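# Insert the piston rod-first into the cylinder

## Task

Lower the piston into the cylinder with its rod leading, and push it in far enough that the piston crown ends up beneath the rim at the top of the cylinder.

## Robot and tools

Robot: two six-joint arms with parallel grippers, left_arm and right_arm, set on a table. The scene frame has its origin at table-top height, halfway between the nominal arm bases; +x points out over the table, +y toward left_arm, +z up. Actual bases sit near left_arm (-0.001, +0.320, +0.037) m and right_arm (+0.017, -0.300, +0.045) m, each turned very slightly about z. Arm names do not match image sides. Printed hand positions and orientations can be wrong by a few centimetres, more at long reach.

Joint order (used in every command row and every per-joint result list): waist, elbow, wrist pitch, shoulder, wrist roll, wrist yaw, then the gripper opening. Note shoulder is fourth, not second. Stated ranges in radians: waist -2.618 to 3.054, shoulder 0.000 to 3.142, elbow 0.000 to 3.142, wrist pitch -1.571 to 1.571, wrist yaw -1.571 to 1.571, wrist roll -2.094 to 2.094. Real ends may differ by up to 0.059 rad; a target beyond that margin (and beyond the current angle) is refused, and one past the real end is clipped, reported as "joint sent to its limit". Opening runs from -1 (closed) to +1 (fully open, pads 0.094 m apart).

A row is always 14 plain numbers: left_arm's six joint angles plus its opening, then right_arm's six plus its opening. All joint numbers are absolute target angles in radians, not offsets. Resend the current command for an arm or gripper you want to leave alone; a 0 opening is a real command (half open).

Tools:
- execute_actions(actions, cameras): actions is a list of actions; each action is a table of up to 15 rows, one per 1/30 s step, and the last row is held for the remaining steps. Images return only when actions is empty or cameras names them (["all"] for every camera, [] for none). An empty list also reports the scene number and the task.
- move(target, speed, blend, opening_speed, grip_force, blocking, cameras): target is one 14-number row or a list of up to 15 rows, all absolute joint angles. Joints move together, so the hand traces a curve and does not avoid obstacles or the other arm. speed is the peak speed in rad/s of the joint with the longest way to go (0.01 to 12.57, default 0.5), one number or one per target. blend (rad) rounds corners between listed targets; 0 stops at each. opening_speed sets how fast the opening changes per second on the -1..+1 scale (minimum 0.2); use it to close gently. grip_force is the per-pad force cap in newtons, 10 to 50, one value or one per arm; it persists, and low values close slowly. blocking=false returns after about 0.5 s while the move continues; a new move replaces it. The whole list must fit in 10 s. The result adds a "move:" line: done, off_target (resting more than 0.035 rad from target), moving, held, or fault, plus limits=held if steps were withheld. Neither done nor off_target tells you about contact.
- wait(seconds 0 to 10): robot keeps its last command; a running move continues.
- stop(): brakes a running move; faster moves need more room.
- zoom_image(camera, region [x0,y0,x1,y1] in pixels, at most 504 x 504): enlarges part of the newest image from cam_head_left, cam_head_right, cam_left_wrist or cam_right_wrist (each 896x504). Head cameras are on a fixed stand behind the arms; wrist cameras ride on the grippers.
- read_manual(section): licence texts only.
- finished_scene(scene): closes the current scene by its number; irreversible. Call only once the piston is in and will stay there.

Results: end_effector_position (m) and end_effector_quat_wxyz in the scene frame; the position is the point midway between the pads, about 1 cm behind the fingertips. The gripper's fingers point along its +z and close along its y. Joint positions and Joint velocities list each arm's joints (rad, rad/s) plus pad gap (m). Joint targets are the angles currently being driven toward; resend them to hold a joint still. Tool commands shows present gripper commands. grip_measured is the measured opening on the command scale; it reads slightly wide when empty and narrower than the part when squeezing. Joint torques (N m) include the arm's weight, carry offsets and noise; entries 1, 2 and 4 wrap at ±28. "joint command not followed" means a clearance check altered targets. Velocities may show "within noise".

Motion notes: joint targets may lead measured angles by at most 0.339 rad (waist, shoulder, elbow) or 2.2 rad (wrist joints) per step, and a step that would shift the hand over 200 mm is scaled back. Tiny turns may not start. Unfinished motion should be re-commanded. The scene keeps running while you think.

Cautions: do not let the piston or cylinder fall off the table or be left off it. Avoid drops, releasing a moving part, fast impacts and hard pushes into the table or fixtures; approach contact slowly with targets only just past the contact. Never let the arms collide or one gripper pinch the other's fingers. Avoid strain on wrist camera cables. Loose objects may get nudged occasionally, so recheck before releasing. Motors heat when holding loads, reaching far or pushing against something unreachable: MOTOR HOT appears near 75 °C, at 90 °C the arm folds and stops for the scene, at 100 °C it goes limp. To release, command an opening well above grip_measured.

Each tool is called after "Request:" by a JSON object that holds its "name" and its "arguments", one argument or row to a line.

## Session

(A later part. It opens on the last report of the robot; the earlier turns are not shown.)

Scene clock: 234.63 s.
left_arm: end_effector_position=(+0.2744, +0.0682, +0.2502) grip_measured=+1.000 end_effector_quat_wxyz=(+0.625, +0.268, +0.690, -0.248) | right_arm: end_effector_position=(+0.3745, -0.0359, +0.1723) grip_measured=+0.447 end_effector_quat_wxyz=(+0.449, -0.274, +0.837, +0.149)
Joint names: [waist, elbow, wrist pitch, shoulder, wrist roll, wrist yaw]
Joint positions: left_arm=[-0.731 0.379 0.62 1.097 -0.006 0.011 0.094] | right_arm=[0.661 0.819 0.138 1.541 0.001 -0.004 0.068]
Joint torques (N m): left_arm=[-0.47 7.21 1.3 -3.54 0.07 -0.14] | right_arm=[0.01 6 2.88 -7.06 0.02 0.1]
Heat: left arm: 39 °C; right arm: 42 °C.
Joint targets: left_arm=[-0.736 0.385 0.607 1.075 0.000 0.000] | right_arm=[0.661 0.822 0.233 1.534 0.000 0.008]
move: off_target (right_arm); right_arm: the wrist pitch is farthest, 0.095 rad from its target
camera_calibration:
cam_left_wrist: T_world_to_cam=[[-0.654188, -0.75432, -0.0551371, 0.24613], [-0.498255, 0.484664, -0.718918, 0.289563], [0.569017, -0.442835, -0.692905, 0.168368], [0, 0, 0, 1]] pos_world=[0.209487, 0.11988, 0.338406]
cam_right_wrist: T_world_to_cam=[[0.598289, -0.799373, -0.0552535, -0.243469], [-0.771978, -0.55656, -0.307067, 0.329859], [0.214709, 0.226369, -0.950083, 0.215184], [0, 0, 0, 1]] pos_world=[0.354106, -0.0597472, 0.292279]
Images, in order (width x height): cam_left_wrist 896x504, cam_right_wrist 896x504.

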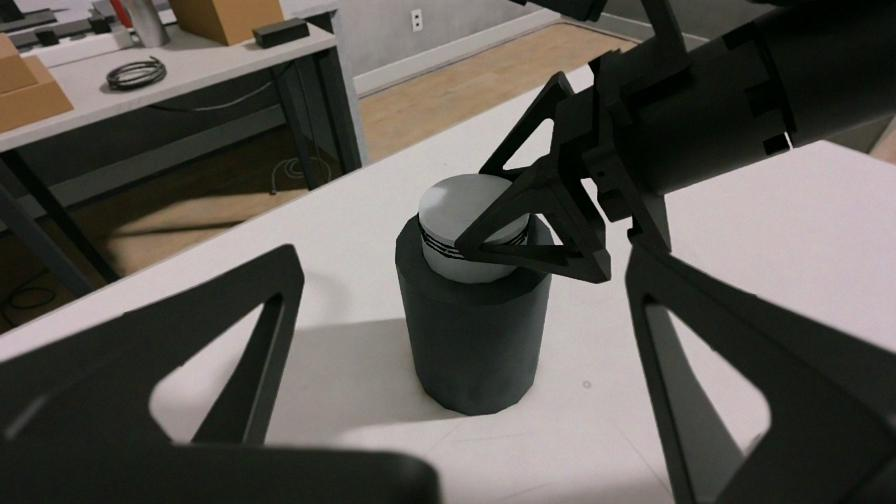

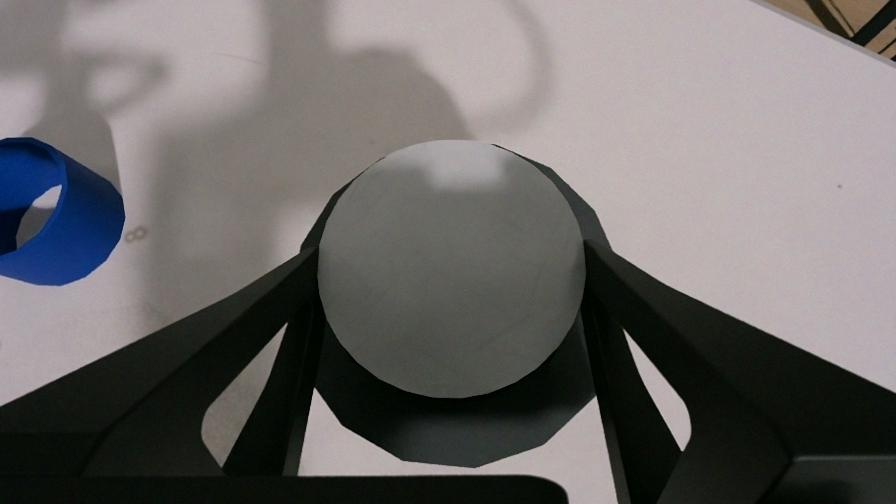

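Request:
{"name": "move", "arguments": {
  "target": [-0.736, 0.385, 0.607, 1.075, 0.0, 0.0, 1.0, 0.661, 0.786, 0.299, 1.563, 0.0, 0.008, 0.15],
  "speed": 0.1,
  "cameras": ["cam_left_wrist", "cam_right_wrist"]
}}

Request:
{"name": "zoom_image", "arguments": {
  "camera": "cam_left_wrist",
  "region": [400, 140, 600, 320]
}}

Scene clock: 239.00 s.
left_arm: end_effector_position=(+0.2744, +0.0682, +0.2502) grip_measured=+1.000 end_effector_quat_wxyz=(+0.625, +0.268, +0.690, -0.248) | right_arm: end_effector_position=(+0.3745, -0.0359, +0.1593) grip_measured=+0.447 end_effector_quat_wxyz=(+0.451, -0.274, +0.836, +0.150)
Joint names: [waist, elbow, wrist pitch, shoulder, wrist roll, wrist yaw]
Joint positions: left_arm=[-0.731 0.379 0.62 1.097 -0.006 0.011 0.094] | right_arm=[0.661 0.783 0.205 1.569 0.001 -0.004 0.068]
Joint torques (N m): left_arm=[-0.47 7.19 1.3 -3.56 0.07 -0.14] | right_arm=[0.06 5.79 2.89 -7.19 0.02 0.11]
Heat: left arm: 39 °C; right arm: 42 °C.
Joint targets: left_arm=[-0.736 0.385 0.607 1.075 0.000 0.000] | right_arm=[0.661 0.786 0.299 1.563 0.000 0.008]
move: off_target (right_arm); right_arm: the wrist pitch is farthest, 0.094 rad from its target
camera_calibration:
cam_left_wrist: T_world_to_cam=[[-0.654188, -0.75432, -0.0551371, 0.24613], [-0.498255, 0.484664, -0.718918, 0.289563], [0.569017, -0.442835, -0.692905, 0.168368], [0, 0, 0, 1]] pos_world=[0.209487, 0.11988, 0.338406]
cam_right_wrist: T_world_to_cam=[[0.598428, -0.799272, -0.0552065, -0.244315], [-0.771056, -0.555845, -0.310661, 0.326112], [0.217616, 0.228475, -0.948916, 0.20155], [0, 0, 0, 1]] pos_world=[0.353795, -0.0600552, 0.279076]
Images, in order (width x height): cam_left_wrist 896x504, cam_right_wrist 896x504.

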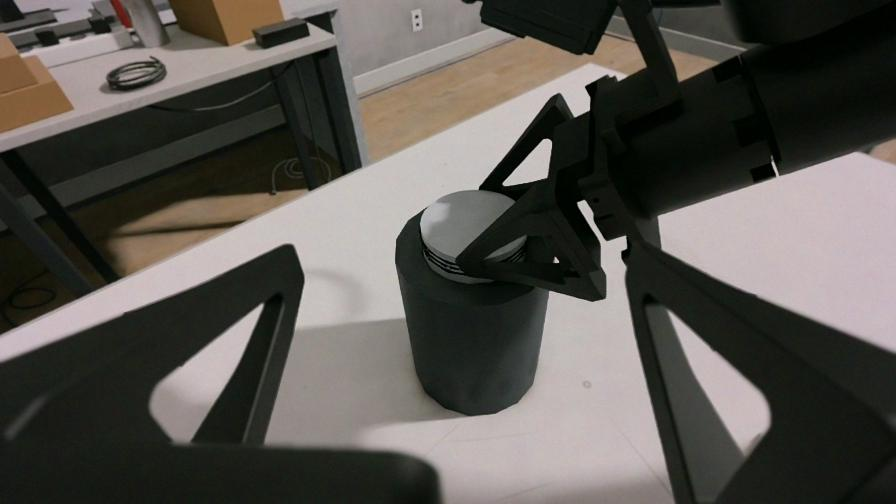

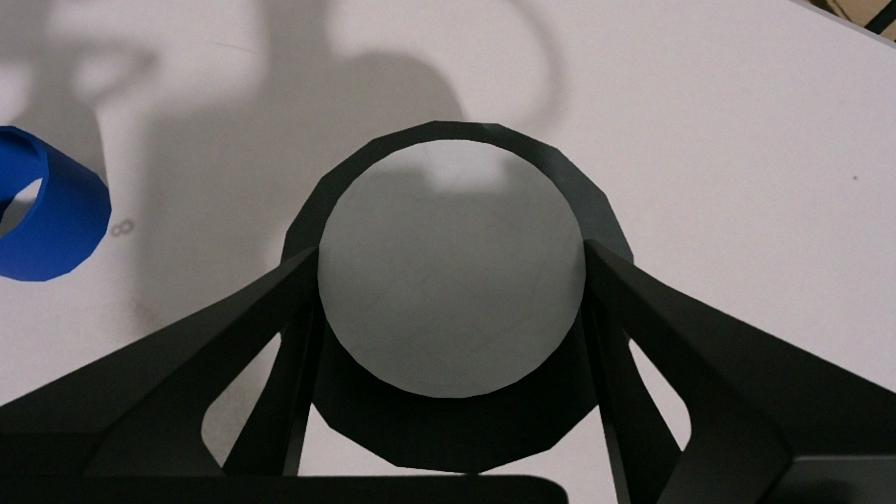

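Scaled by 2.520 from the camera's 896x504 image, which has a finer 1280x720 frame.

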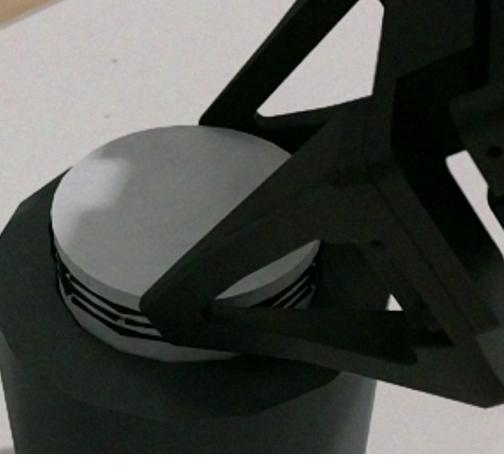

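Request:
{"name": "move", "arguments": {
  "target": [-0.736, 0.385, 0.607, 1.075, 0.0, 0.0, 1.0, 0.661, 0.775, 0.319, 1.572, 0.0, 0.008, 0.15],
  "speed": 0.06,
  "cameras": ["cam_left_wrist", "cam_right_wrist"]
}}

Request:
{"name": "zoom_image", "arguments": {
  "camera": "cam_left_wrist",
  "region": [400, 170, 600, 320]
}}

Scene clock: 242.50 s.
left_arm: end_effector_position=(+0.2744, +0.0682, +0.2502) grip_measured=+1.000 end_effector_quat_wxyz=(+0.625, +0.268, +0.690, -0.248) | right_arm: end_effector_position=(+0.3745, -0.0359, +0.1561) grip_measured=+0.447 end_effector_quat_wxyz=(+0.452, -0.274, +0.835, +0.150)
Joint names: [waist, elbow, wrist pitch, shoulder, wrist roll, wrist yaw]
Joint positions: left_arm=[-0.731 0.379 0.62 1.097 -0.006 0.011 0.094] | right_arm=[0.661 0.773 0.226 1.576 0.001 -0.004 0.068]
Joint torques (N m): left_arm=[-0.47 7.2 1.3 -3.54 0.07 -0.14] | right_arm=[0.02 5.79 2.87 -7.04 0 0.12]
Heat: left arm: 39 °C; right arm: 42 °C.
Joint targets: left_arm=[-0.736 0.385 0.607 1.075 0.000 0.000] | right_arm=[0.661 0.775 0.319 1.572 0.000 0.008]
move: off_target (right_arm); right_arm: the wrist pitch is farthest, 0.093 rad from its target
camera_calibration:
cam_left_wrist: T_world_to_cam=[[-0.654188, -0.75432, -0.0551371, 0.24613], [-0.498255, 0.484664, -0.718918, 0.289563], [0.569017, -0.442835, -0.692905, 0.168368], [0, 0, 0, 1]] pos_world=[0.209487, 0.11988, 0.338406]
cam_right_wrist: T_world_to_cam=[[0.598546, -0.799189, -0.0551346, -0.244533], [-0.770281, -0.555259, -0.313615, 0.32531], [0.220023, 0.230182, -0.947948, 0.197516], [0, 0, 0, 1]] pos_world=[0.353486, -0.0602616, 0.275774]
Images, in order (width x height): cam_left_wrist 896x504, cam_right_wrist 896x504.

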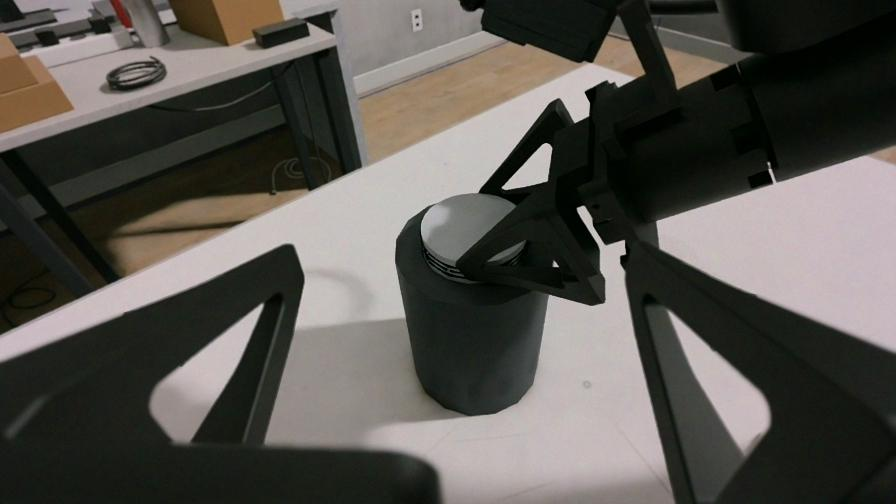

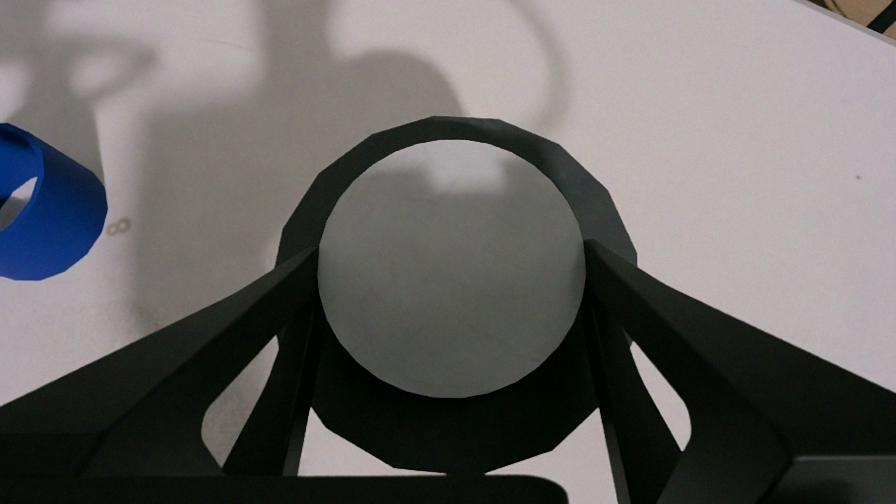

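Scaled by 2.520 from the camera's 896x504 image, which has a finer 1280x720 frame.

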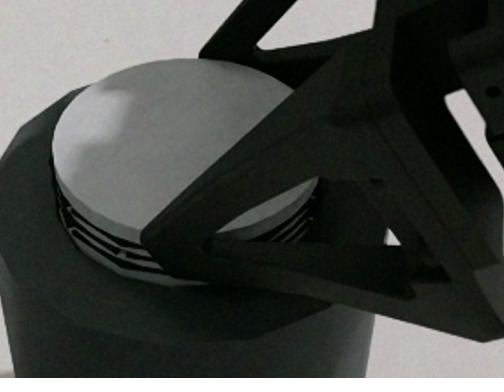

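Request:
{"name": "move", "arguments": {
  "target": [-0.736, 0.385, 0.607, 1.075, 0.0, 0.0, 1.0, 0.661, 0.768, 0.333, 1.578, 0.0, 0.008, 0.15],
  "speed": 0.06,
  "cameras": ["cam_left_wrist"]
}}

Request:
{"name": "zoom_image", "arguments": {
  "camera": "cam_left_wrist",
  "region": [400, 170, 600, 320]
}}

Scene clock: 244.60 s.
left_arm: end_effector_position=(+0.2744, +0.0682, +0.2502) grip_measured=+1.000 end_effector_quat_wxyz=(+0.625, +0.268, +0.690, -0.248) | right_arm: end_effector_position=(+0.3745, -0.0359, +0.1539) grip_measured=+0.447 end_effector_quat_wxyz=(+0.453, -0.274, +0.835, +0.151)
Joint names: [waist, elbow, wrist pitch, shoulder, wrist roll, wrist yaw]
Joint positions: left_arm=[-0.731 0.379 0.62 1.097 -0.006 0.011 0.094] | right_arm=[0.661 0.766 0.24 1.581 0.001 -0.004 0.068]
Joint torques (N m): left_arm=[-0.47 7.21 1.3 -3.54 0.07 -0.14] | right_arm=[0.13 5.64 2.84 -6.91 0 0.13]
Heat: left arm: 39 °C; right arm: 42 °C.
Joint targets: left_arm=[-0.736 0.385 0.607 1.075 0.000 0.000] | right_arm=[0.661 0.768 0.333 1.578 0.000 0.008]
move: off_target (right_arm); right_arm: the wrist pitch is farthest, 0.093 rad from its target
camera_calibration:
cam_left_wrist: T_world_to_cam=[[-0.654188, -0.75432, -0.0551371, 0.24613], [-0.498255, 0.484664, -0.718918, 0.289563], [0.569017, -0.442835, -0.692905, 0.168368], [0, 0, 0, 1]] pos_world=[0.209487, 0.11988, 0.338406]
Images, in order (width x height): cam_left_wrist 896x504.

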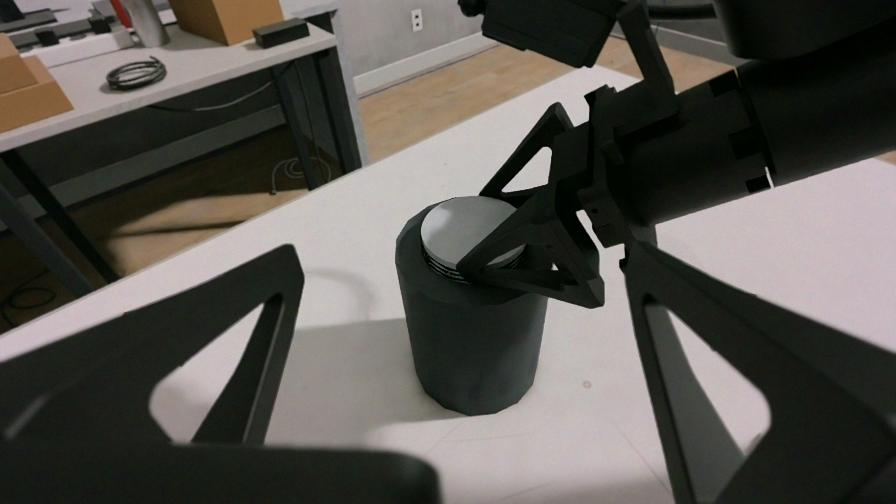

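Scaled by 2.520 from the camera's 896x504 image, which has a finer 1280x720 frame.

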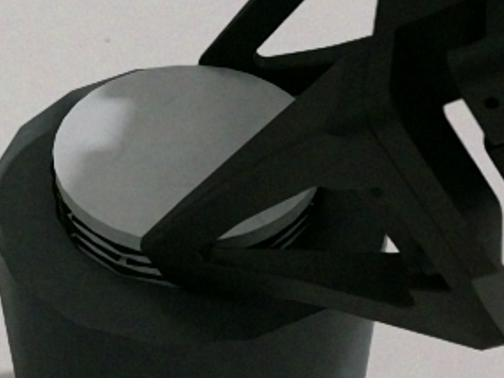

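Request:
{"name": "move", "arguments": {
  "target": [-0.736, 0.385, 0.607, 1.075, 0.0, 0.0, 1.0, 0.661, 0.763, 0.343, 1.5825, 0.0, 0.008, 0.15],
  "speed": 0.06,
  "grip_force": [50, 12],
  "cameras": ["cam_left_wrist"]
}}

Request:
{"name": "zoom_image", "arguments": {
  "camera": "cam_left_wrist",
  "region": [400, 170, 600, 320]
}}

Scene clock: 245.97 s.
left_arm: end_effector_position=(+0.2744, +0.0682, +0.2502) grip_measured=+1.000 end_effector_quat_wxyz=(+0.625, +0.268, +0.690, -0.248) | right_arm: end_effector_position=(+0.3747, -0.0358, +0.1534) grip_measured=+0.470 end_effector_quat_wxyz=(+0.455, -0.273, +0.834, +0.151)
Joint names: [waist, elbow, wrist pitch, shoulder, wrist roll, wrist yaw]
Joint positions: left_arm=[-0.731 0.379 0.62 1.097 -0.006 0.011 0.094] | right_arm=[0.661 0.761 0.251 1.583 0.001 -0.004 0.069]
Joint torques (N m): left_arm=[-0.47 7.2 1.3 -3.55 0.07 -0.14] | right_arm=[0.12 5.79 2.87 -6.76 -0.01 0.1]
Heat: left arm: 39 °C; right arm: 42 °C.
Joint targets: left_arm=[-0.736 0.385 0.607 1.075 0.000 0.000] | right_arm=[0.661 0.763 0.343 1.583 0.000 0.008]
grip_force (N): 50, 12
move: off_target (right_arm); right_arm: the wrist pitch is farthest, 0.092 rad from its target
camera_calibration:
cam_left_wrist: T_world_to_cam=[[-0.654188, -0.75432, -0.0551371, 0.24613], [-0.498255, 0.484664, -0.718918, 0.289563], [0.569017, -0.442835, -0.692905, 0.168368], [0, 0, 0, 1]] pos_world=[0.209487, 0.11988, 0.338406]
Images, in order (width x height): cam_left_wrist 896x504.

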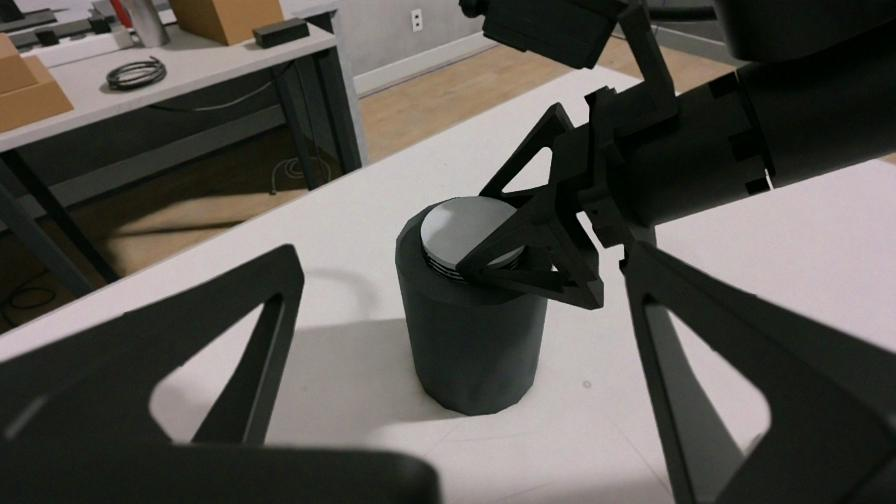

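Scaled by 2.520 from the camera's 896x504 image, which has a finer 1280x720 frame.

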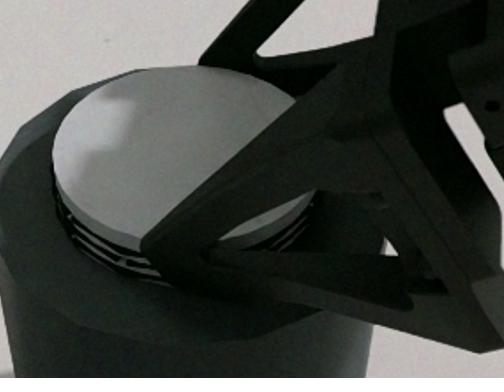

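Request:
{"name": "execute_actions", "arguments": {
  "actions": [
    [[-0.736,0.385,0.607,1.075,0,0,1.0,0.661,0.763,0.343,1.5825,0,0.008,0.466],[-0.736,0.385,0.607,1.075,0,0,1.0,0.661,0.763,0.343,1.5825,0,0.008,0.467],[-0.736,0.385,0.607,1.075,0,0,1.0,0.661,0.763,0.343,1.5825,0,0.008,0.468],[-0.736,0.385,0.607,1.075,0,0,1.0,0.661,0.763,0.343,1.5825,0,0.008,0.469],[-0.736,0.385,0.607,1.075,0,0,1.0,0.661,0.763,0.343,1.5825,0,0.008,0.470],[-0.736,0.385,0.607,1.075,0,0,1.0,0.661,0.763,0.343,1.5825,0,0.008,0.4705],[-0.736,0.385,0.607,1.075,0,0,1.0,0.661,0.763,0.343,1.5825,0,0.008,0.471],[-0.736,0.385,0.607,1.075,0,0,1.0,0.661,0.763,0.343,1.5825,0,0.008,0.4715],[-0.736,0.385,0.607,1.075,0,0,1.0,0.661,0.763,0.343,1.5825,0,0.008,0.472],[-0.736,0.385,0.607,1.075,0,0,1.0,0.661,0.763,0.343,1.5825,0,0.008,0.4725],[-0.736,0.385,0.607,1.075,0,0,1.0,0.661,0.763,0.343,1.5825,0,0.008,0.473],[-0.736,0.385,0.607,1.075,0,0,1.0,0.661,0.763,0.343,1.5825,0,0.008,0.4735],[-0.736,0.385,0.607,1.075,0,0,1.0,0.661,0.763,0.343,1.5825,0,0.008,0.474],[-0.736,0.385,0.607,1.075,0,0,1.0,0.661,0.763,0.343,1.5825,0,0.008,0.4745],[-0.736,0.385,0.607,1.075,0,0,1.0,0.661,0.763,0.343,1.5825,0,0.008,0.475]]
  ],
  "cameras": ["cam_left_wrist"]
}}

Scene clock: 248.17 s.
left_arm: end_effector_position=(+0.2744, +0.0682, +0.2502) grip_measured=+1.000 end_effector_quat_wxyz=(+0.625, +0.268, +0.690, -0.248) | right_arm: end_effector_position=(+0.3746, -0.0358, +0.1534) grip_measured=+0.478 end_effector_quat_wxyz=(+0.455, -0.273, +0.834, +0.151)
Joint names: [waist, elbow, wrist pitch, shoulder, wrist roll, wrist yaw]
Joint positions: left_arm=[-0.731 0.379 0.62 1.097 -0.006 0.011 0.094] | right_arm=[0.661 0.761 0.252 1.583 0.001 -0.004 0.069]
Joint torques (N m): left_arm=[-0.47 7.2 1.3 -3.55 0.07 -0.14] | right_arm=[0.06 5.67 2.86 -6.76 -0.01 0.11]
Heat: left arm: 39 °C; right arm: 42 °C.
Joint targets: left_arm=[-0.736 0.385 0.607 1.075 0.000 0.000] | right_arm=[0.661 0.763 0.343 1.583 0.000 0.008]
grip_force (N): 50, 12
camera_calibration:
cam_left_wrist: T_world_to_cam=[[-0.654188, -0.75432, -0.0551371, 0.24613], [-0.498255, 0.484664, -0.718918, 0.289563], [0.569017, -0.442835, -0.692905, 0.168368], [0, 0, 0, 1]] pos_world=[0.209487, 0.11988, 0.338406]
Images, in order (width x height): cam_left_wrist 896x504.

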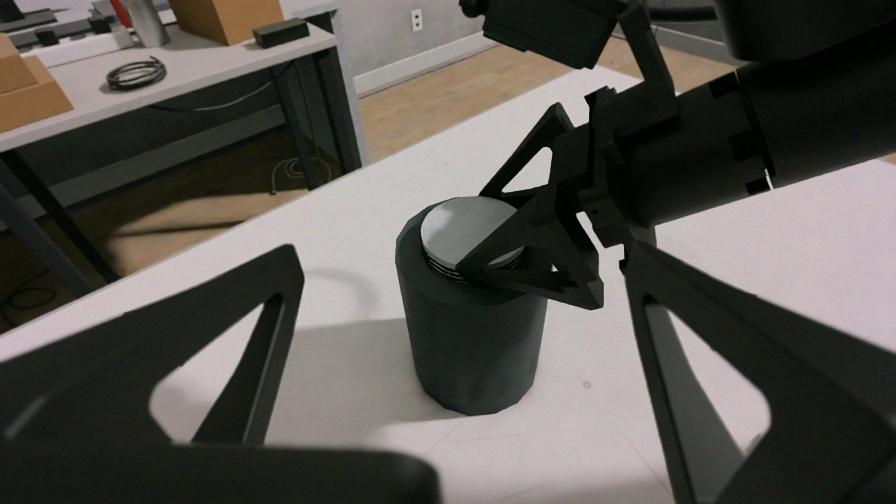

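Request:
{"name": "execute_actions", "arguments": {
  "actions": [
    [[-0.736,0.385,0.607,1.075,0,0,1.0,0.661,0.763,0.343,1.5825,0,0.008,0.4753],[-0.736,0.385,0.607,1.075,0,0,1.0,0.661,0.763,0.343,1.5825,0,0.008,0.4756],[-0.736,0.385,0.607,1.075,0,0,1.0,0.661,0.763,0.343,1.5825,0,0.008,0.4759],[-0.736,0.385,0.607,1.075,0,0,1.0,0.661,0.763,0.343,1.5825,0,0.008,0.4762],[-0.736,0.385,0.607,1.075,0,0,1.0,0.661,0.763,0.343,1.5825,0,0.008,0.4765],[-0.736,0.385,0.607,1.075,0,0,1.0,0.661,0.763,0.343,1.5825,0,0.008,0.4768],[-0.736,0.385,0.607,1.075,0,0,1.0,0.661,0.763,0.343,1.5825,0,0.008,0.4771],[-0.736,0.385,0.607,1.075,0,0,1.0,0.661,0.763,0.343,1.5825,0,0.008,0.4774],[-0.736,0.385,0.607,1.075,0,0,1.0,0.661,0.763,0.343,1.5825,0,0.008,0.4777],[-0.736,0.385,0.607,1.075,0,0,1.0,0.661,0.763,0.343,1.5825,0,0.008,0.478],[-0.736,0.385,0.607,1.075,0,0,1.0,0.661,0.763,0.343,1.5825,0,0.008,0.4783],[-0.736,0.385,0.607,1.075,0,0,1.0,0.661,0.763,0.343,1.5825,0,0.008,0.4786],[-0.736,0.385,0.607,1.075,0,0,1.0,0.661,0.763,0.343,1.5825,0,0.008,0.4789],[-0.736,0.385,0.607,1.075,0,0,1.0,0.661,0.763,0.343,1.5825,0,0.008,0.4792],[-0.736,0.385,0.607,1.075,0,0,1.0,0.661,0.763,0.343,1.5825,0,0.008,0.4795]]
  ],
  "cameras": ["cam_left_wrist"]
}}

Scene clock: 249.93 s.
left_arm: end_effector_position=(+0.2744, +0.0682, +0.2502) grip_measured=+1.000 end_effector_quat_wxyz=(+0.625, +0.268, +0.690, -0.248) | right_arm: end_effector_position=(+0.3746, -0.0358, +0.1534) grip_measured=+0.482 end_effector_quat_wxyz=(+0.455, -0.273, +0.834, +0.151)
Joint names: [waist, elbow, wrist pitch, shoulder, wrist roll, wrist yaw]
Joint positions: left_arm=[-0.731 0.379 0.62 1.097 -0.006 0.011 0.094] | right_arm=[0.661 0.761 0.252 1.583 0.001 -0.004 0.07]
Joint torques (N m): left_arm=[-0.46 7.2 1.31 -3.55 0.07 -0.14] | right_arm=[0.02 5.61 2.85 -6.68 0 0.13]
Heat: left arm: 39 °C; right arm: 42 °C.
Joint targets: left_arm=[-0.736 0.385 0.607 1.075 0.000 0.000] | right_arm=[0.661 0.763 0.343 1.583 0.000 0.008]
grip_force (N): 50, 12
camera_calibration:
cam_left_wrist: T_world_to_cam=[[-0.654188, -0.75432, -0.0551371, 0.24613], [-0.498255, 0.484664, -0.718918, 0.289563], [0.569017, -0.442835, -0.692905, 0.168368], [0, 0, 0, 1]] pos_world=[0.209487, 0.11988, 0.338406]
Images, in order (width x height): cam_left_wrist 896x504.

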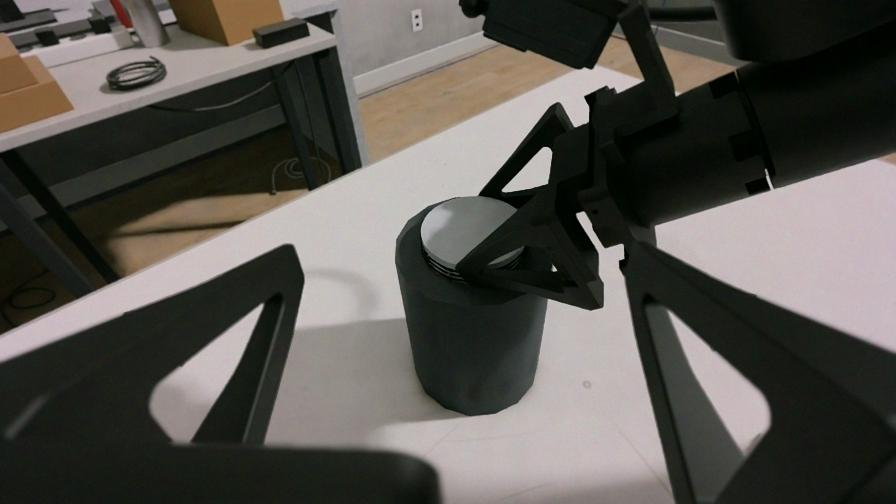

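Request:
{"name": "execute_actions", "arguments": {
  "actions": [
    [[-0.736,0.385,0.607,1.075,0,0,1.0,0.661,0.763,0.343,1.5825,0,0.008,0.480],[-0.736,0.385,0.607,1.075,0,0,1.0,0.661,0.763,0.343,1.5825,0,0.008,0.4805],[-0.736,0.385,0.607,1.075,0,0,1.0,0.661,0.763,0.343,1.5825,0,0.008,0.481],[-0.736,0.385,0.607,1.075,0,0,1.0,0.661,0.763,0.343,1.5825,0,0.008,0.4815],[-0.736,0.385,0.607,1.075,0,0,1.0,0.661,0.763,0.343,1.5825,0,0.008,0.482],[-0.736,0.385,0.607,1.075,0,0,1.0,0.661,0.763,0.343,1.5825,0,0.008,0.4825],[-0.736,0.385,0.607,1.075,0,0,1.0,0.661,0.763,0.343,1.5825,0,0.008,0.483],[-0.736,0.385,0.607,1.075,0,0,1.0,0.661,0.763,0.343,1.5825,0,0.008,0.4835],[-0.736,0.385,0.607,1.075,0,0,1.0,0.661,0.763,0.343,1.5825,0,0.008,0.484],[-0.736,0.385,0.607,1.075,0,0,1.0,0.661,0.763,0.343,1.5825,0,0.008,0.4845],[-0.736,0.385,0.607,1.075,0,0,1.0,0.661,0.763,0.343,1.5825,0,0.008,0.485],[-0.736,0.385,0.607,1.075,0,0,1.0,0.661,0.763,0.343,1.5825,0,0.008,0.4855],[-0.736,0.385,0.607,1.075,0,0,1.0,0.661,0.763,0.343,1.5825,0,0.008,0.486],[-0.736,0.385,0.607,1.075,0,0,1.0,0.661,0.763,0.343,1.5825,0,0.008,0.4865],[-0.736,0.385,0.607,1.075,0,0,1.0,0.661,0.763,0.343,1.5825,0,0.008,0.487]]
  ],
  "cameras": ["cam_left_wrist"]
}}

Scene clock: 251.73 s.
left_arm: end_effector_position=(+0.2744, +0.0682, +0.2502) grip_measured=+1.000 end_effector_quat_wxyz=(+0.625, +0.268, +0.690, -0.248) | right_arm: end_effector_position=(+0.3747, -0.0358, +0.1534) grip_measured=+0.488 end_effector_quat_wxyz=(+0.455, -0.273, +0.834, +0.151)
Joint names: [waist, elbow, wrist pitch, shoulder, wrist roll, wrist yaw]
Joint positions: left_arm=[-0.731 0.379 0.62 1.097 -0.006 0.011 0.094] | right_arm=[0.661 0.761 0.252 1.583 0.001 -0.004 0.07]
Joint torques (N m): left_arm=[-0.46 7.19 1.31 -3.55 0.07 -0.14] | right_arm=[0.05 5.7 2.85 -6.74 -0.01 0.11]
Heat: left arm: 39 °C; right arm: 42 °C.
Joint targets: left_arm=[-0.736 0.385 0.607 1.075 0.000 0.000] | right_arm=[0.661 0.763 0.343 1.583 0.000 0.008]
grip_force (N): 50, 12
camera_calibration:
cam_left_wrist: T_world_to_cam=[[-0.654188, -0.75432, -0.0551371, 0.24613], [-0.498255, 0.484664, -0.718918, 0.289563], [0.569017, -0.442835, -0.692905, 0.168368], [0, 0, 0, 1]] pos_world=[0.209487, 0.11988, 0.338406]
Images, in order (width x height): cam_left_wrist 896x504.

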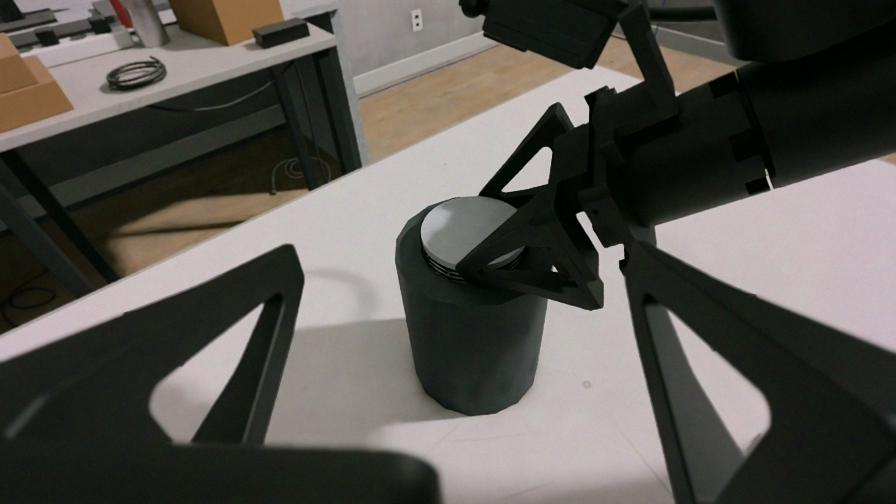

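Request:
{"name": "move", "arguments": {
  "target": [-0.736, 0.385, 0.607, 1.075, 0.0, 0.0, 1.0, 0.661, 0.763, 0.343, 1.5825, 0.0, 0.008, 0.56],
  "opening_speed": 0.2,
  "cameras": ["cam_left_wrist", "cam_right_wrist"]
}}

Request:
{"name": "zoom_image", "arguments": {
  "camera": "cam_left_wrist",
  "region": [400, 170, 600, 320]
}}

Scene clock: 253.00 s.
left_arm: end_effector_position=(+0.2744, +0.0682, +0.2502) grip_measured=+1.000 end_effector_quat_wxyz=(+0.625, +0.268, +0.690, -0.248) | right_arm: end_effector_position=(+0.3824, -0.0301, +0.1697) grip_measured=+0.558 end_effector_quat_wxyz=(+0.486, -0.268, +0.816, +0.161)
Joint names: [waist, elbow, wrist pitch, shoulder, wrist roll, wrist yaw]
Joint positions: left_arm=[-0.731 0.379 0.62 1.097 -0.006 0.011 0.094] | right_arm=[0.661 0.761 0.327 1.583 0.001 -0.004 0.073]
Joint torques (N m): left_arm=[-0.46 7.2 1.3 -3.54 0.07 -0.14] | right_arm=[0.09 5.79 1.99 -6.74 -0.02 0.11]
Heat: left arm: 39 °C; right arm: 42 °C.
Joint targets: left_arm=[-0.736 0.385 0.607 1.075 0.000 0.000] | right_arm=[0.661 0.763 0.343 1.583 0.000 0.008]
grip_force (N): 50, 12
move: done
camera_calibration:
cam_left_wrist: T_world_to_cam=[[-0.654188, -0.75432, -0.0551371, 0.24613], [-0.498255, 0.484664, -0.718918, 0.289563], [0.569017, -0.442835, -0.692905, 0.168368], [0, 0, 0, 1]] pos_world=[0.209487, 0.11988, 0.338406]
cam_right_wrist: T_world_to_cam=[[0.602195, -0.796506, -0.0542165, -0.245356], [-0.746988, -0.538187, -0.390337, 0.343476], [0.281727, 0.275558, -0.919074, 0.180219], [0, 0, 0, 1]] pos_world=[0.353552, -0.0602336, 0.286404]
Images, in order (width x height): cam_left_wrist 896x504, cam_right_wrist 896x504.

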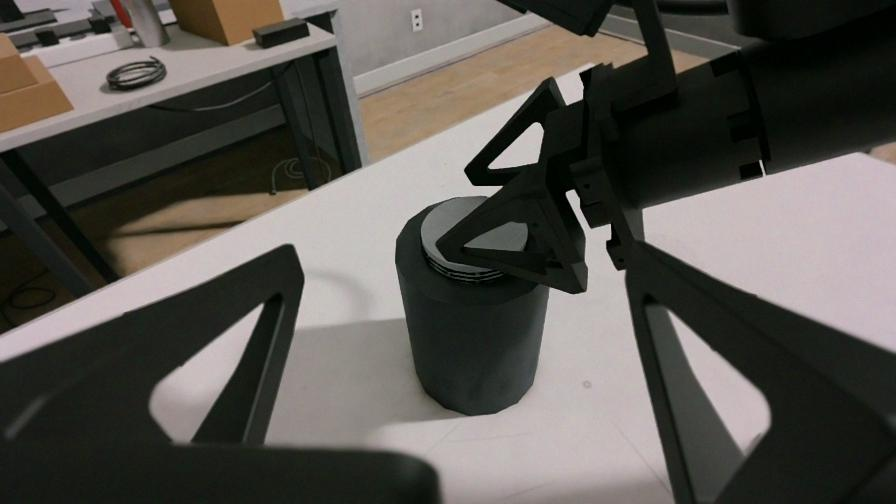

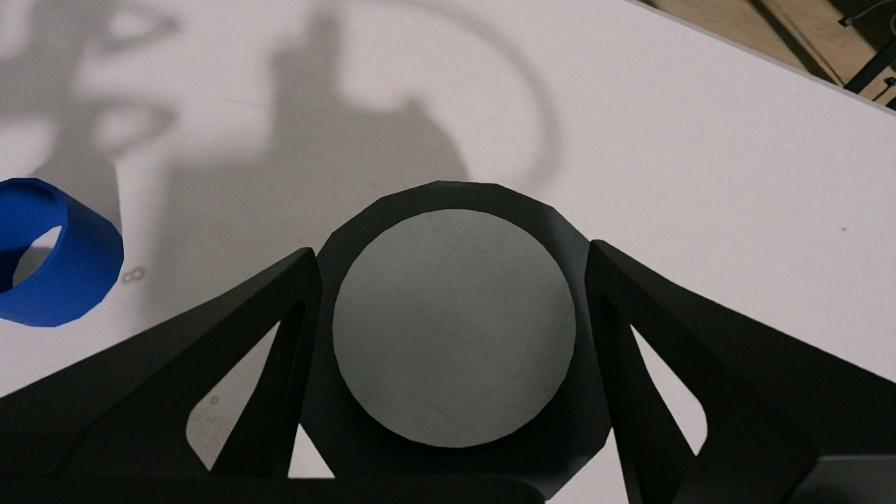

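Scaled by 2.520 from the camera's 896x504 image, which has a finer 1280x720 frame.

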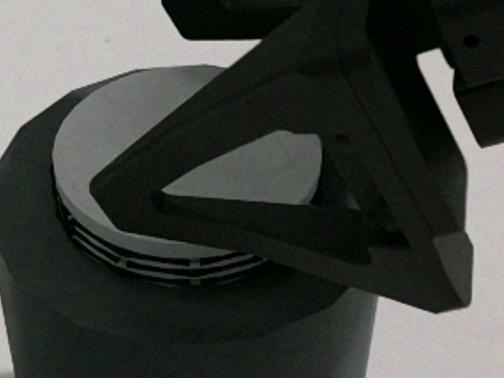

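Request:
{"name": "move", "arguments": {
  "target": [
    [-0.736, 0.385, 0.607, 1.075, 0.0, 0.0, 1.0, 0.661, 0.763, 0.343, 1.5825, 0.0, 0.008, 1.0],
    [-0.736, 0.385, 0.607, 1.075, 0.0, 0.0, 1.0, 0.661, 0.763, 0.343, 1.47, 0.0, 0.0, 1.0],
    [-0.736, 0.385, 0.607, 1.075, 0.0, 0.0, 1.0, 0.661, 1.37, -0.674, 1.57, 0.0, 0.0, -1.0],
    [-0.736, 0.385, 0.607, 1.075, 0.0, 0.0, 1.0, 0.661, 1.818, -1.085, 1.936, 0.0, 0.0, -1.0]
  ],
  "speed": [0.3, 0.5, 1.2, 0.8],
  "blend": [0, 0.05, 0, 0],
  "grip_force": [50, 50],
  "cameras": ["cam_left_wrist", "cam_right_wrist"]
}}

Request:
{"name": "zoom_image", "arguments": {
  "camera": "cam_left_wrist",
  "region": [390, 100, 600, 320]
}}

Scene clock: 262.23 s.
left_arm: end_effector_position=(+0.2744, +0.0682, +0.2502) grip_measured=+1.000 end_effector_quat_wxyz=(+0.625, +0.268, +0.690, -0.248) | right_arm: end_effector_position=(+0.3770, -0.0341, +0.1995) grip_measured=-0.980 end_effector_quat_wxyz=(+0.162, -0.306, +0.936, +0.055)
Joint names: [waist, elbow, wrist pitch, shoulder, wrist roll, wrist yaw]
Joint positions: left_arm=[-0.731 0.379 0.62 1.097 -0.006 0.011 0.094] | right_arm=[0.661 1.784 -1.082 1.927 0.001 -0.004 0.001]
Joint torques (N m): left_arm=[-0.47 7.21 1.3 -3.55 0.07 -0.14] | right_arm=[0.06 8.25 0.81 -9.25 0 0.02]
Heat: left arm: 39 °C; right arm: 41 °C.
Joint targets: left_arm=[-0.736 0.385 0.607 1.075 0.000 0.000] | right_arm=[0.661 1.818 -1.085 1.936 0.000 0.000]
move: done
camera_calibration:
cam_left_wrist: T_world_to_cam=[[-0.654188, -0.75432, -0.0551371, 0.24613], [-0.498255, 0.484664, -0.718918, 0.289563], [0.569017, -0.442835, -0.692905, 0.168368], [0, 0, 0, 1]] pos_world=[0.209487, 0.11988, 0.338406]
cam_right_wrist: T_world_to_cam=[[0.570071, -0.820074, -0.0499811, -0.233183], [-0.767585, -0.553302, 0.323528, 0.213826], [-0.292972, -0.146069, -0.944898, 0.417728], [0, 0, 0, 1]] pos_world=[0.419443, -0.0118997, 0.313877]
Images, in order (width x height): cam_left_wrist 896x504, cam_right_wrist 896x504.

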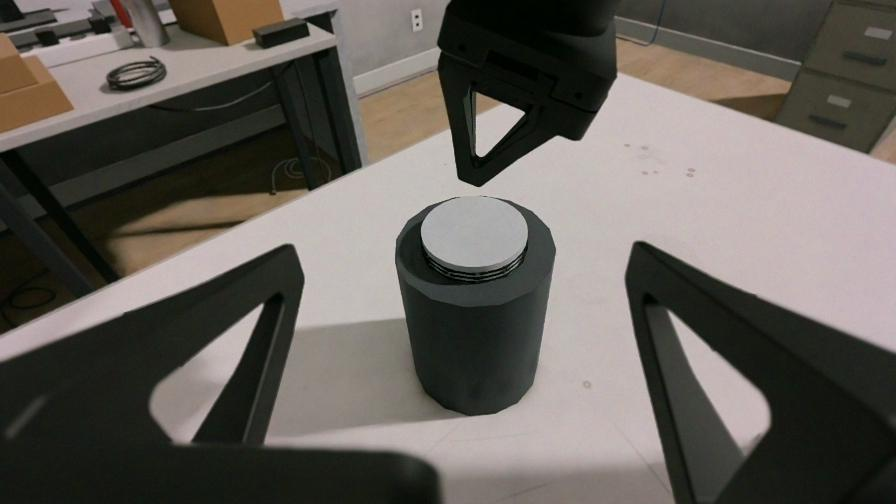

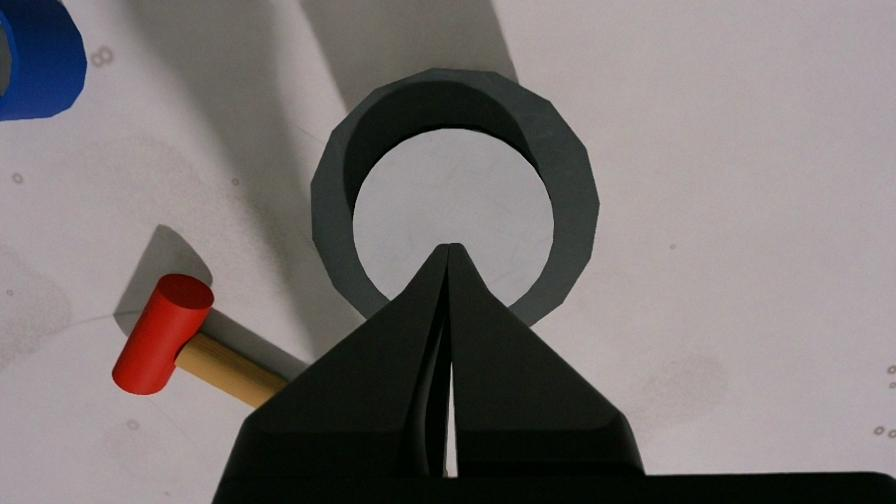

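Scaled by 2.291 from the camera's 896x504 image, which has a finer 1280x720 frame.

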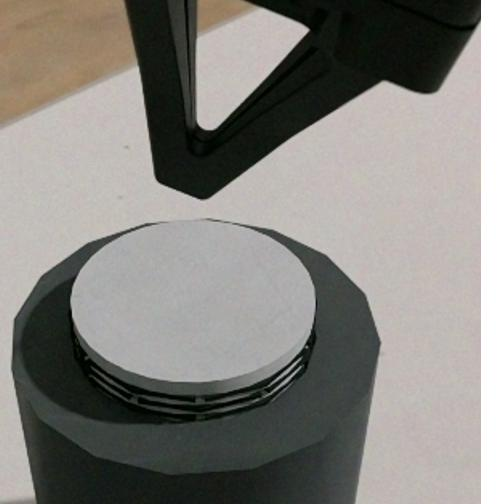

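Request:
{"name": "move", "arguments": {
  "target": [
    [-0.736, 0.385, 0.607, 1.075, 0.0, 0.0, 1.0, 0.661, 1.6685, -0.9655, 1.93, 0.0, 0.0, -1.0],
    [-0.736, 0.385, 0.607, 1.075, 0.0, 0.0, 1.0, 0.661, 1.615, -0.9135, 1.93, 0.0, 0.0, -1.0]
  ],
  "speed": [0.4, 0.08],
  "blend": [0.01, 0],
  "cameras": ["cam_left_wrist", "cam_right_wrist"]
}}

Request:
{"name": "zoom_image", "arguments": {
  "camera": "cam_left_wrist",
  "region": [390, 100, 600, 320]
}}

Scene clock: 265.47 s.
left_arm: end_effector_position=(+0.2744, +0.0682, +0.2502) grip_measured=+1.000 end_effector_quat_wxyz=(+0.625, +0.268, +0.690, -0.248) | right_arm: end_effector_position=(+0.3810, -0.0312, +0.1646) grip_measured=-0.980 end_effector_quat_wxyz=(+0.170, -0.306, +0.935, +0.058)
Joint names: [waist, elbow, wrist pitch, shoulder, wrist roll, wrist yaw]
Joint positions: left_arm=[-0.731 0.379 0.62 1.097 -0.006 0.011 0.094] | right_arm=[0.661 1.64 -0.921 1.927 0.001 -0.004 0.001]
Joint torques (N m): left_arm=[-0.49 7.2 1.3 -3.55 0.07 -0.14] | right_arm=[-0.01 3.88 0.97 -9.8 0 0.01]
Heat: left arm: 39 °C; right arm: 41 °C.
Joint targets: left_arm=[-0.736 0.385 0.607 1.075 0.000 0.000] | right_arm=[0.661 1.615 -0.913 1.930 0.000 0.000]
move: done
camera_calibration:
cam_left_wrist: T_world_to_cam=[[-0.654188, -0.75432, -0.0551371, 0.24613], [-0.498255, 0.484664, -0.718918, 0.289563], [0.569017, -0.442835, -0.692905, 0.168368], [0, 0, 0, 1]] pos_world=[0.209487, 0.11988, 0.338406]
cam_right_wrist: T_world_to_cam=[[0.570796, -0.819543, -0.0504127, -0.234959], [-0.771912, -0.556525, 0.307297, 0.233969], [-0.279899, -0.13649, -0.950278, 0.382569], [0, 0, 0, 1]] pos_world=[0.421798, -0.0101329, 0.279804]
Images, in order (width x height): cam_left_wrist 896x504, cam_right_wrist 896x504.

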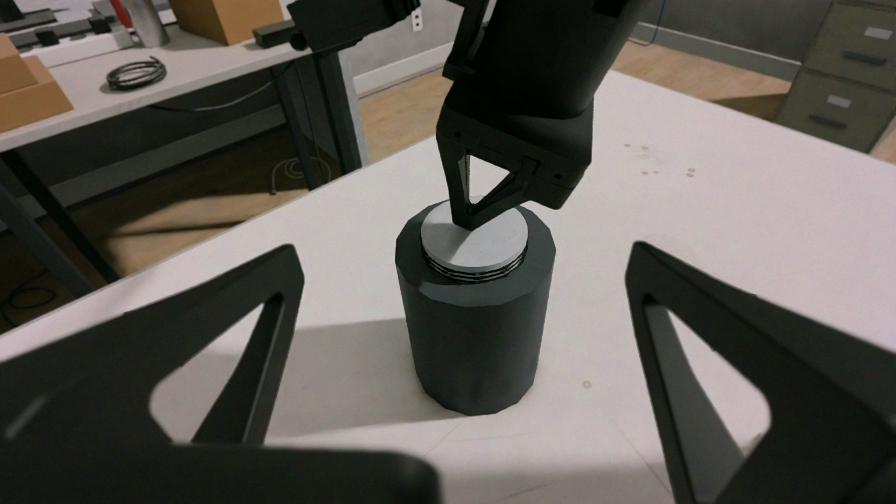

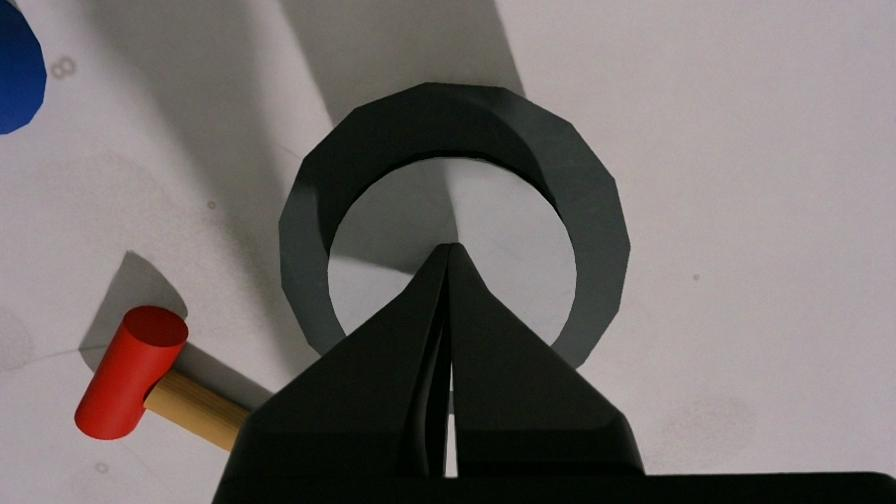

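Scaled by 2.291 from the camera's 896x504 image, which has a finer 1280x720 frame.

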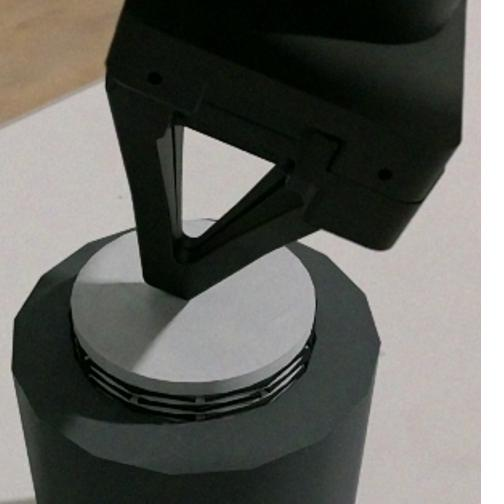

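Request:
{"name": "move", "arguments": {
  "target": [-0.736, 0.385, 0.607, 1.075, 0.0, 0.0, 1.0, 0.661, 1.590, -0.895, 1.93, 0.0, 0.0, -1.0],
  "speed": 0.06,
  "cameras": ["cam_left_wrist"]
}}

Request:
{"name": "zoom_image", "arguments": {
  "camera": "cam_left_wrist",
  "region": [390, 100, 600, 320]
}}

Scene clock: 267.23 s.
left_arm: end_effector_position=(+0.2744, +0.0682, +0.2502) grip_measured=+1.000 end_effector_quat_wxyz=(+0.625, +0.268, +0.690, -0.248) | right_arm: end_effector_position=(+0.3821, -0.0304, +0.1640) grip_measured=-0.980 end_effector_quat_wxyz=(+0.177, -0.305, +0.934, +0.060)
Joint names: [waist, elbow, wrist pitch, shoulder, wrist roll, wrist yaw]
Joint positions: left_arm=[-0.731 0.379 0.62 1.097 -0.006 0.011 0.094] | right_arm=[0.661 1.624 -0.899 1.921 0.001 -0.004 0.001]
Joint torques (N m): left_arm=[-0.49 7.2 1.3 -3.54 0.07 -0.13] | right_arm=[-0.01 3.22 0.94 -9.24 -0.01 0.05]
Heat: left arm: 39 °C; right arm: 40 °C.
Joint targets: left_arm=[-0.736 0.385 0.607 1.075 0.000 0.000] | right_arm=[0.661 1.590 -0.895 1.930 0.000 0.000]
move: done
camera_calibration:
cam_left_wrist: T_world_to_cam=[[-0.654188, -0.75432, -0.0551371, 0.24613], [-0.498255, 0.484664, -0.718918, 0.289563], [0.569017, -0.442835, -0.692905, 0.168368], [0, 0, 0, 1]] pos_world=[0.209487, 0.11988, 0.338406]
Images, in order (width x height): cam_left_wrist 896x504.

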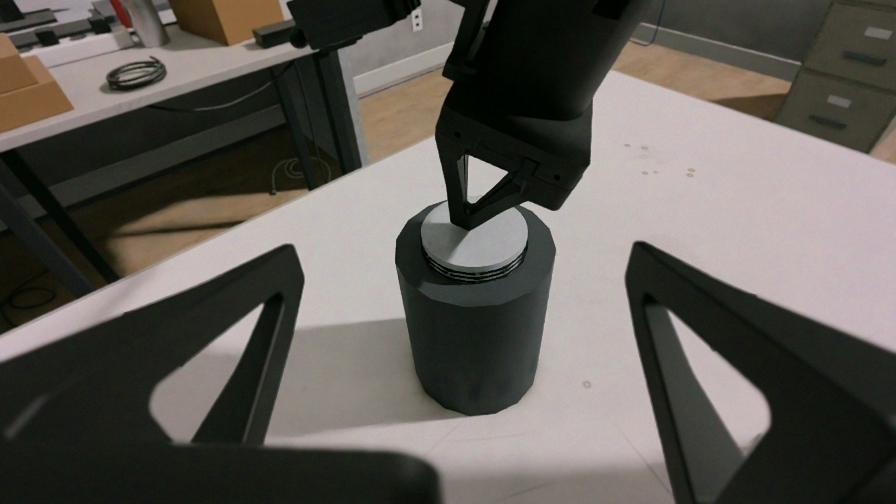

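Scaled by 2.291 from the camera's 896x504 image, which has a finer 1280x720 frame.

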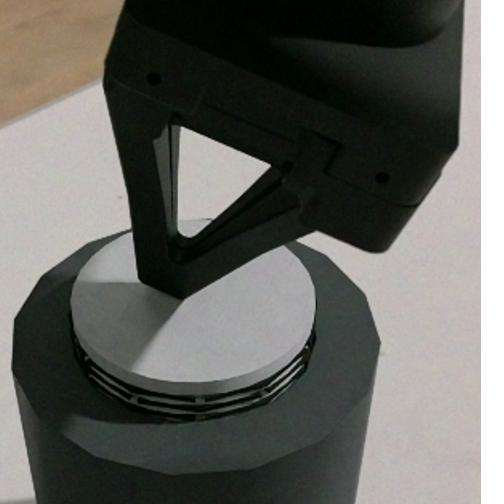

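Request:
{"name": "zoom_image", "arguments": {
  "camera": "cam_left_wrist",
  "region": [415, 235, 475, 295]
}}

Request:
{"name": "zoom_image", "arguments": {
  "camera": "cam_left_wrist",
  "region": [475, 235, 535, 295]
}}

Scaled by 8.400 from the camera's 896x504 image, which has a finer 1280x720 frame.

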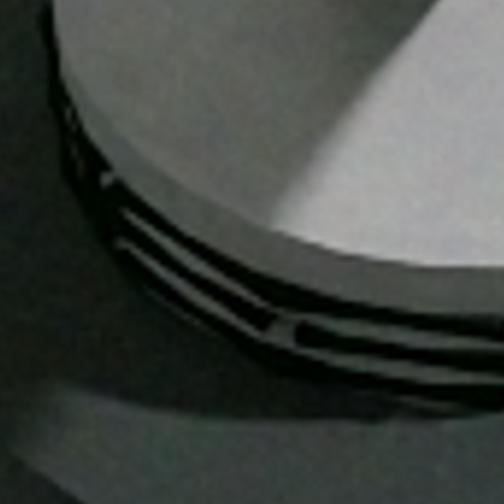

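Scaled by 8.400 from the camera's 896x504 image, which has a finer 1280x720 frame.

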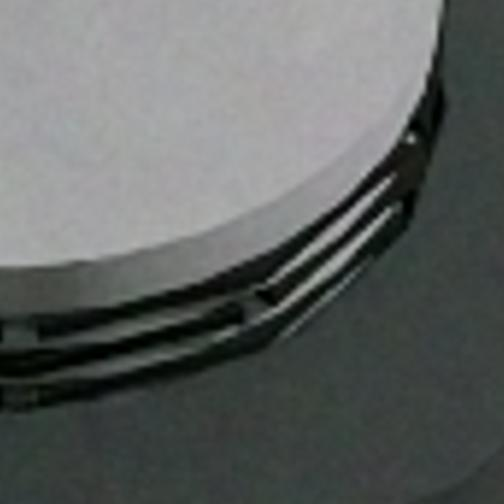

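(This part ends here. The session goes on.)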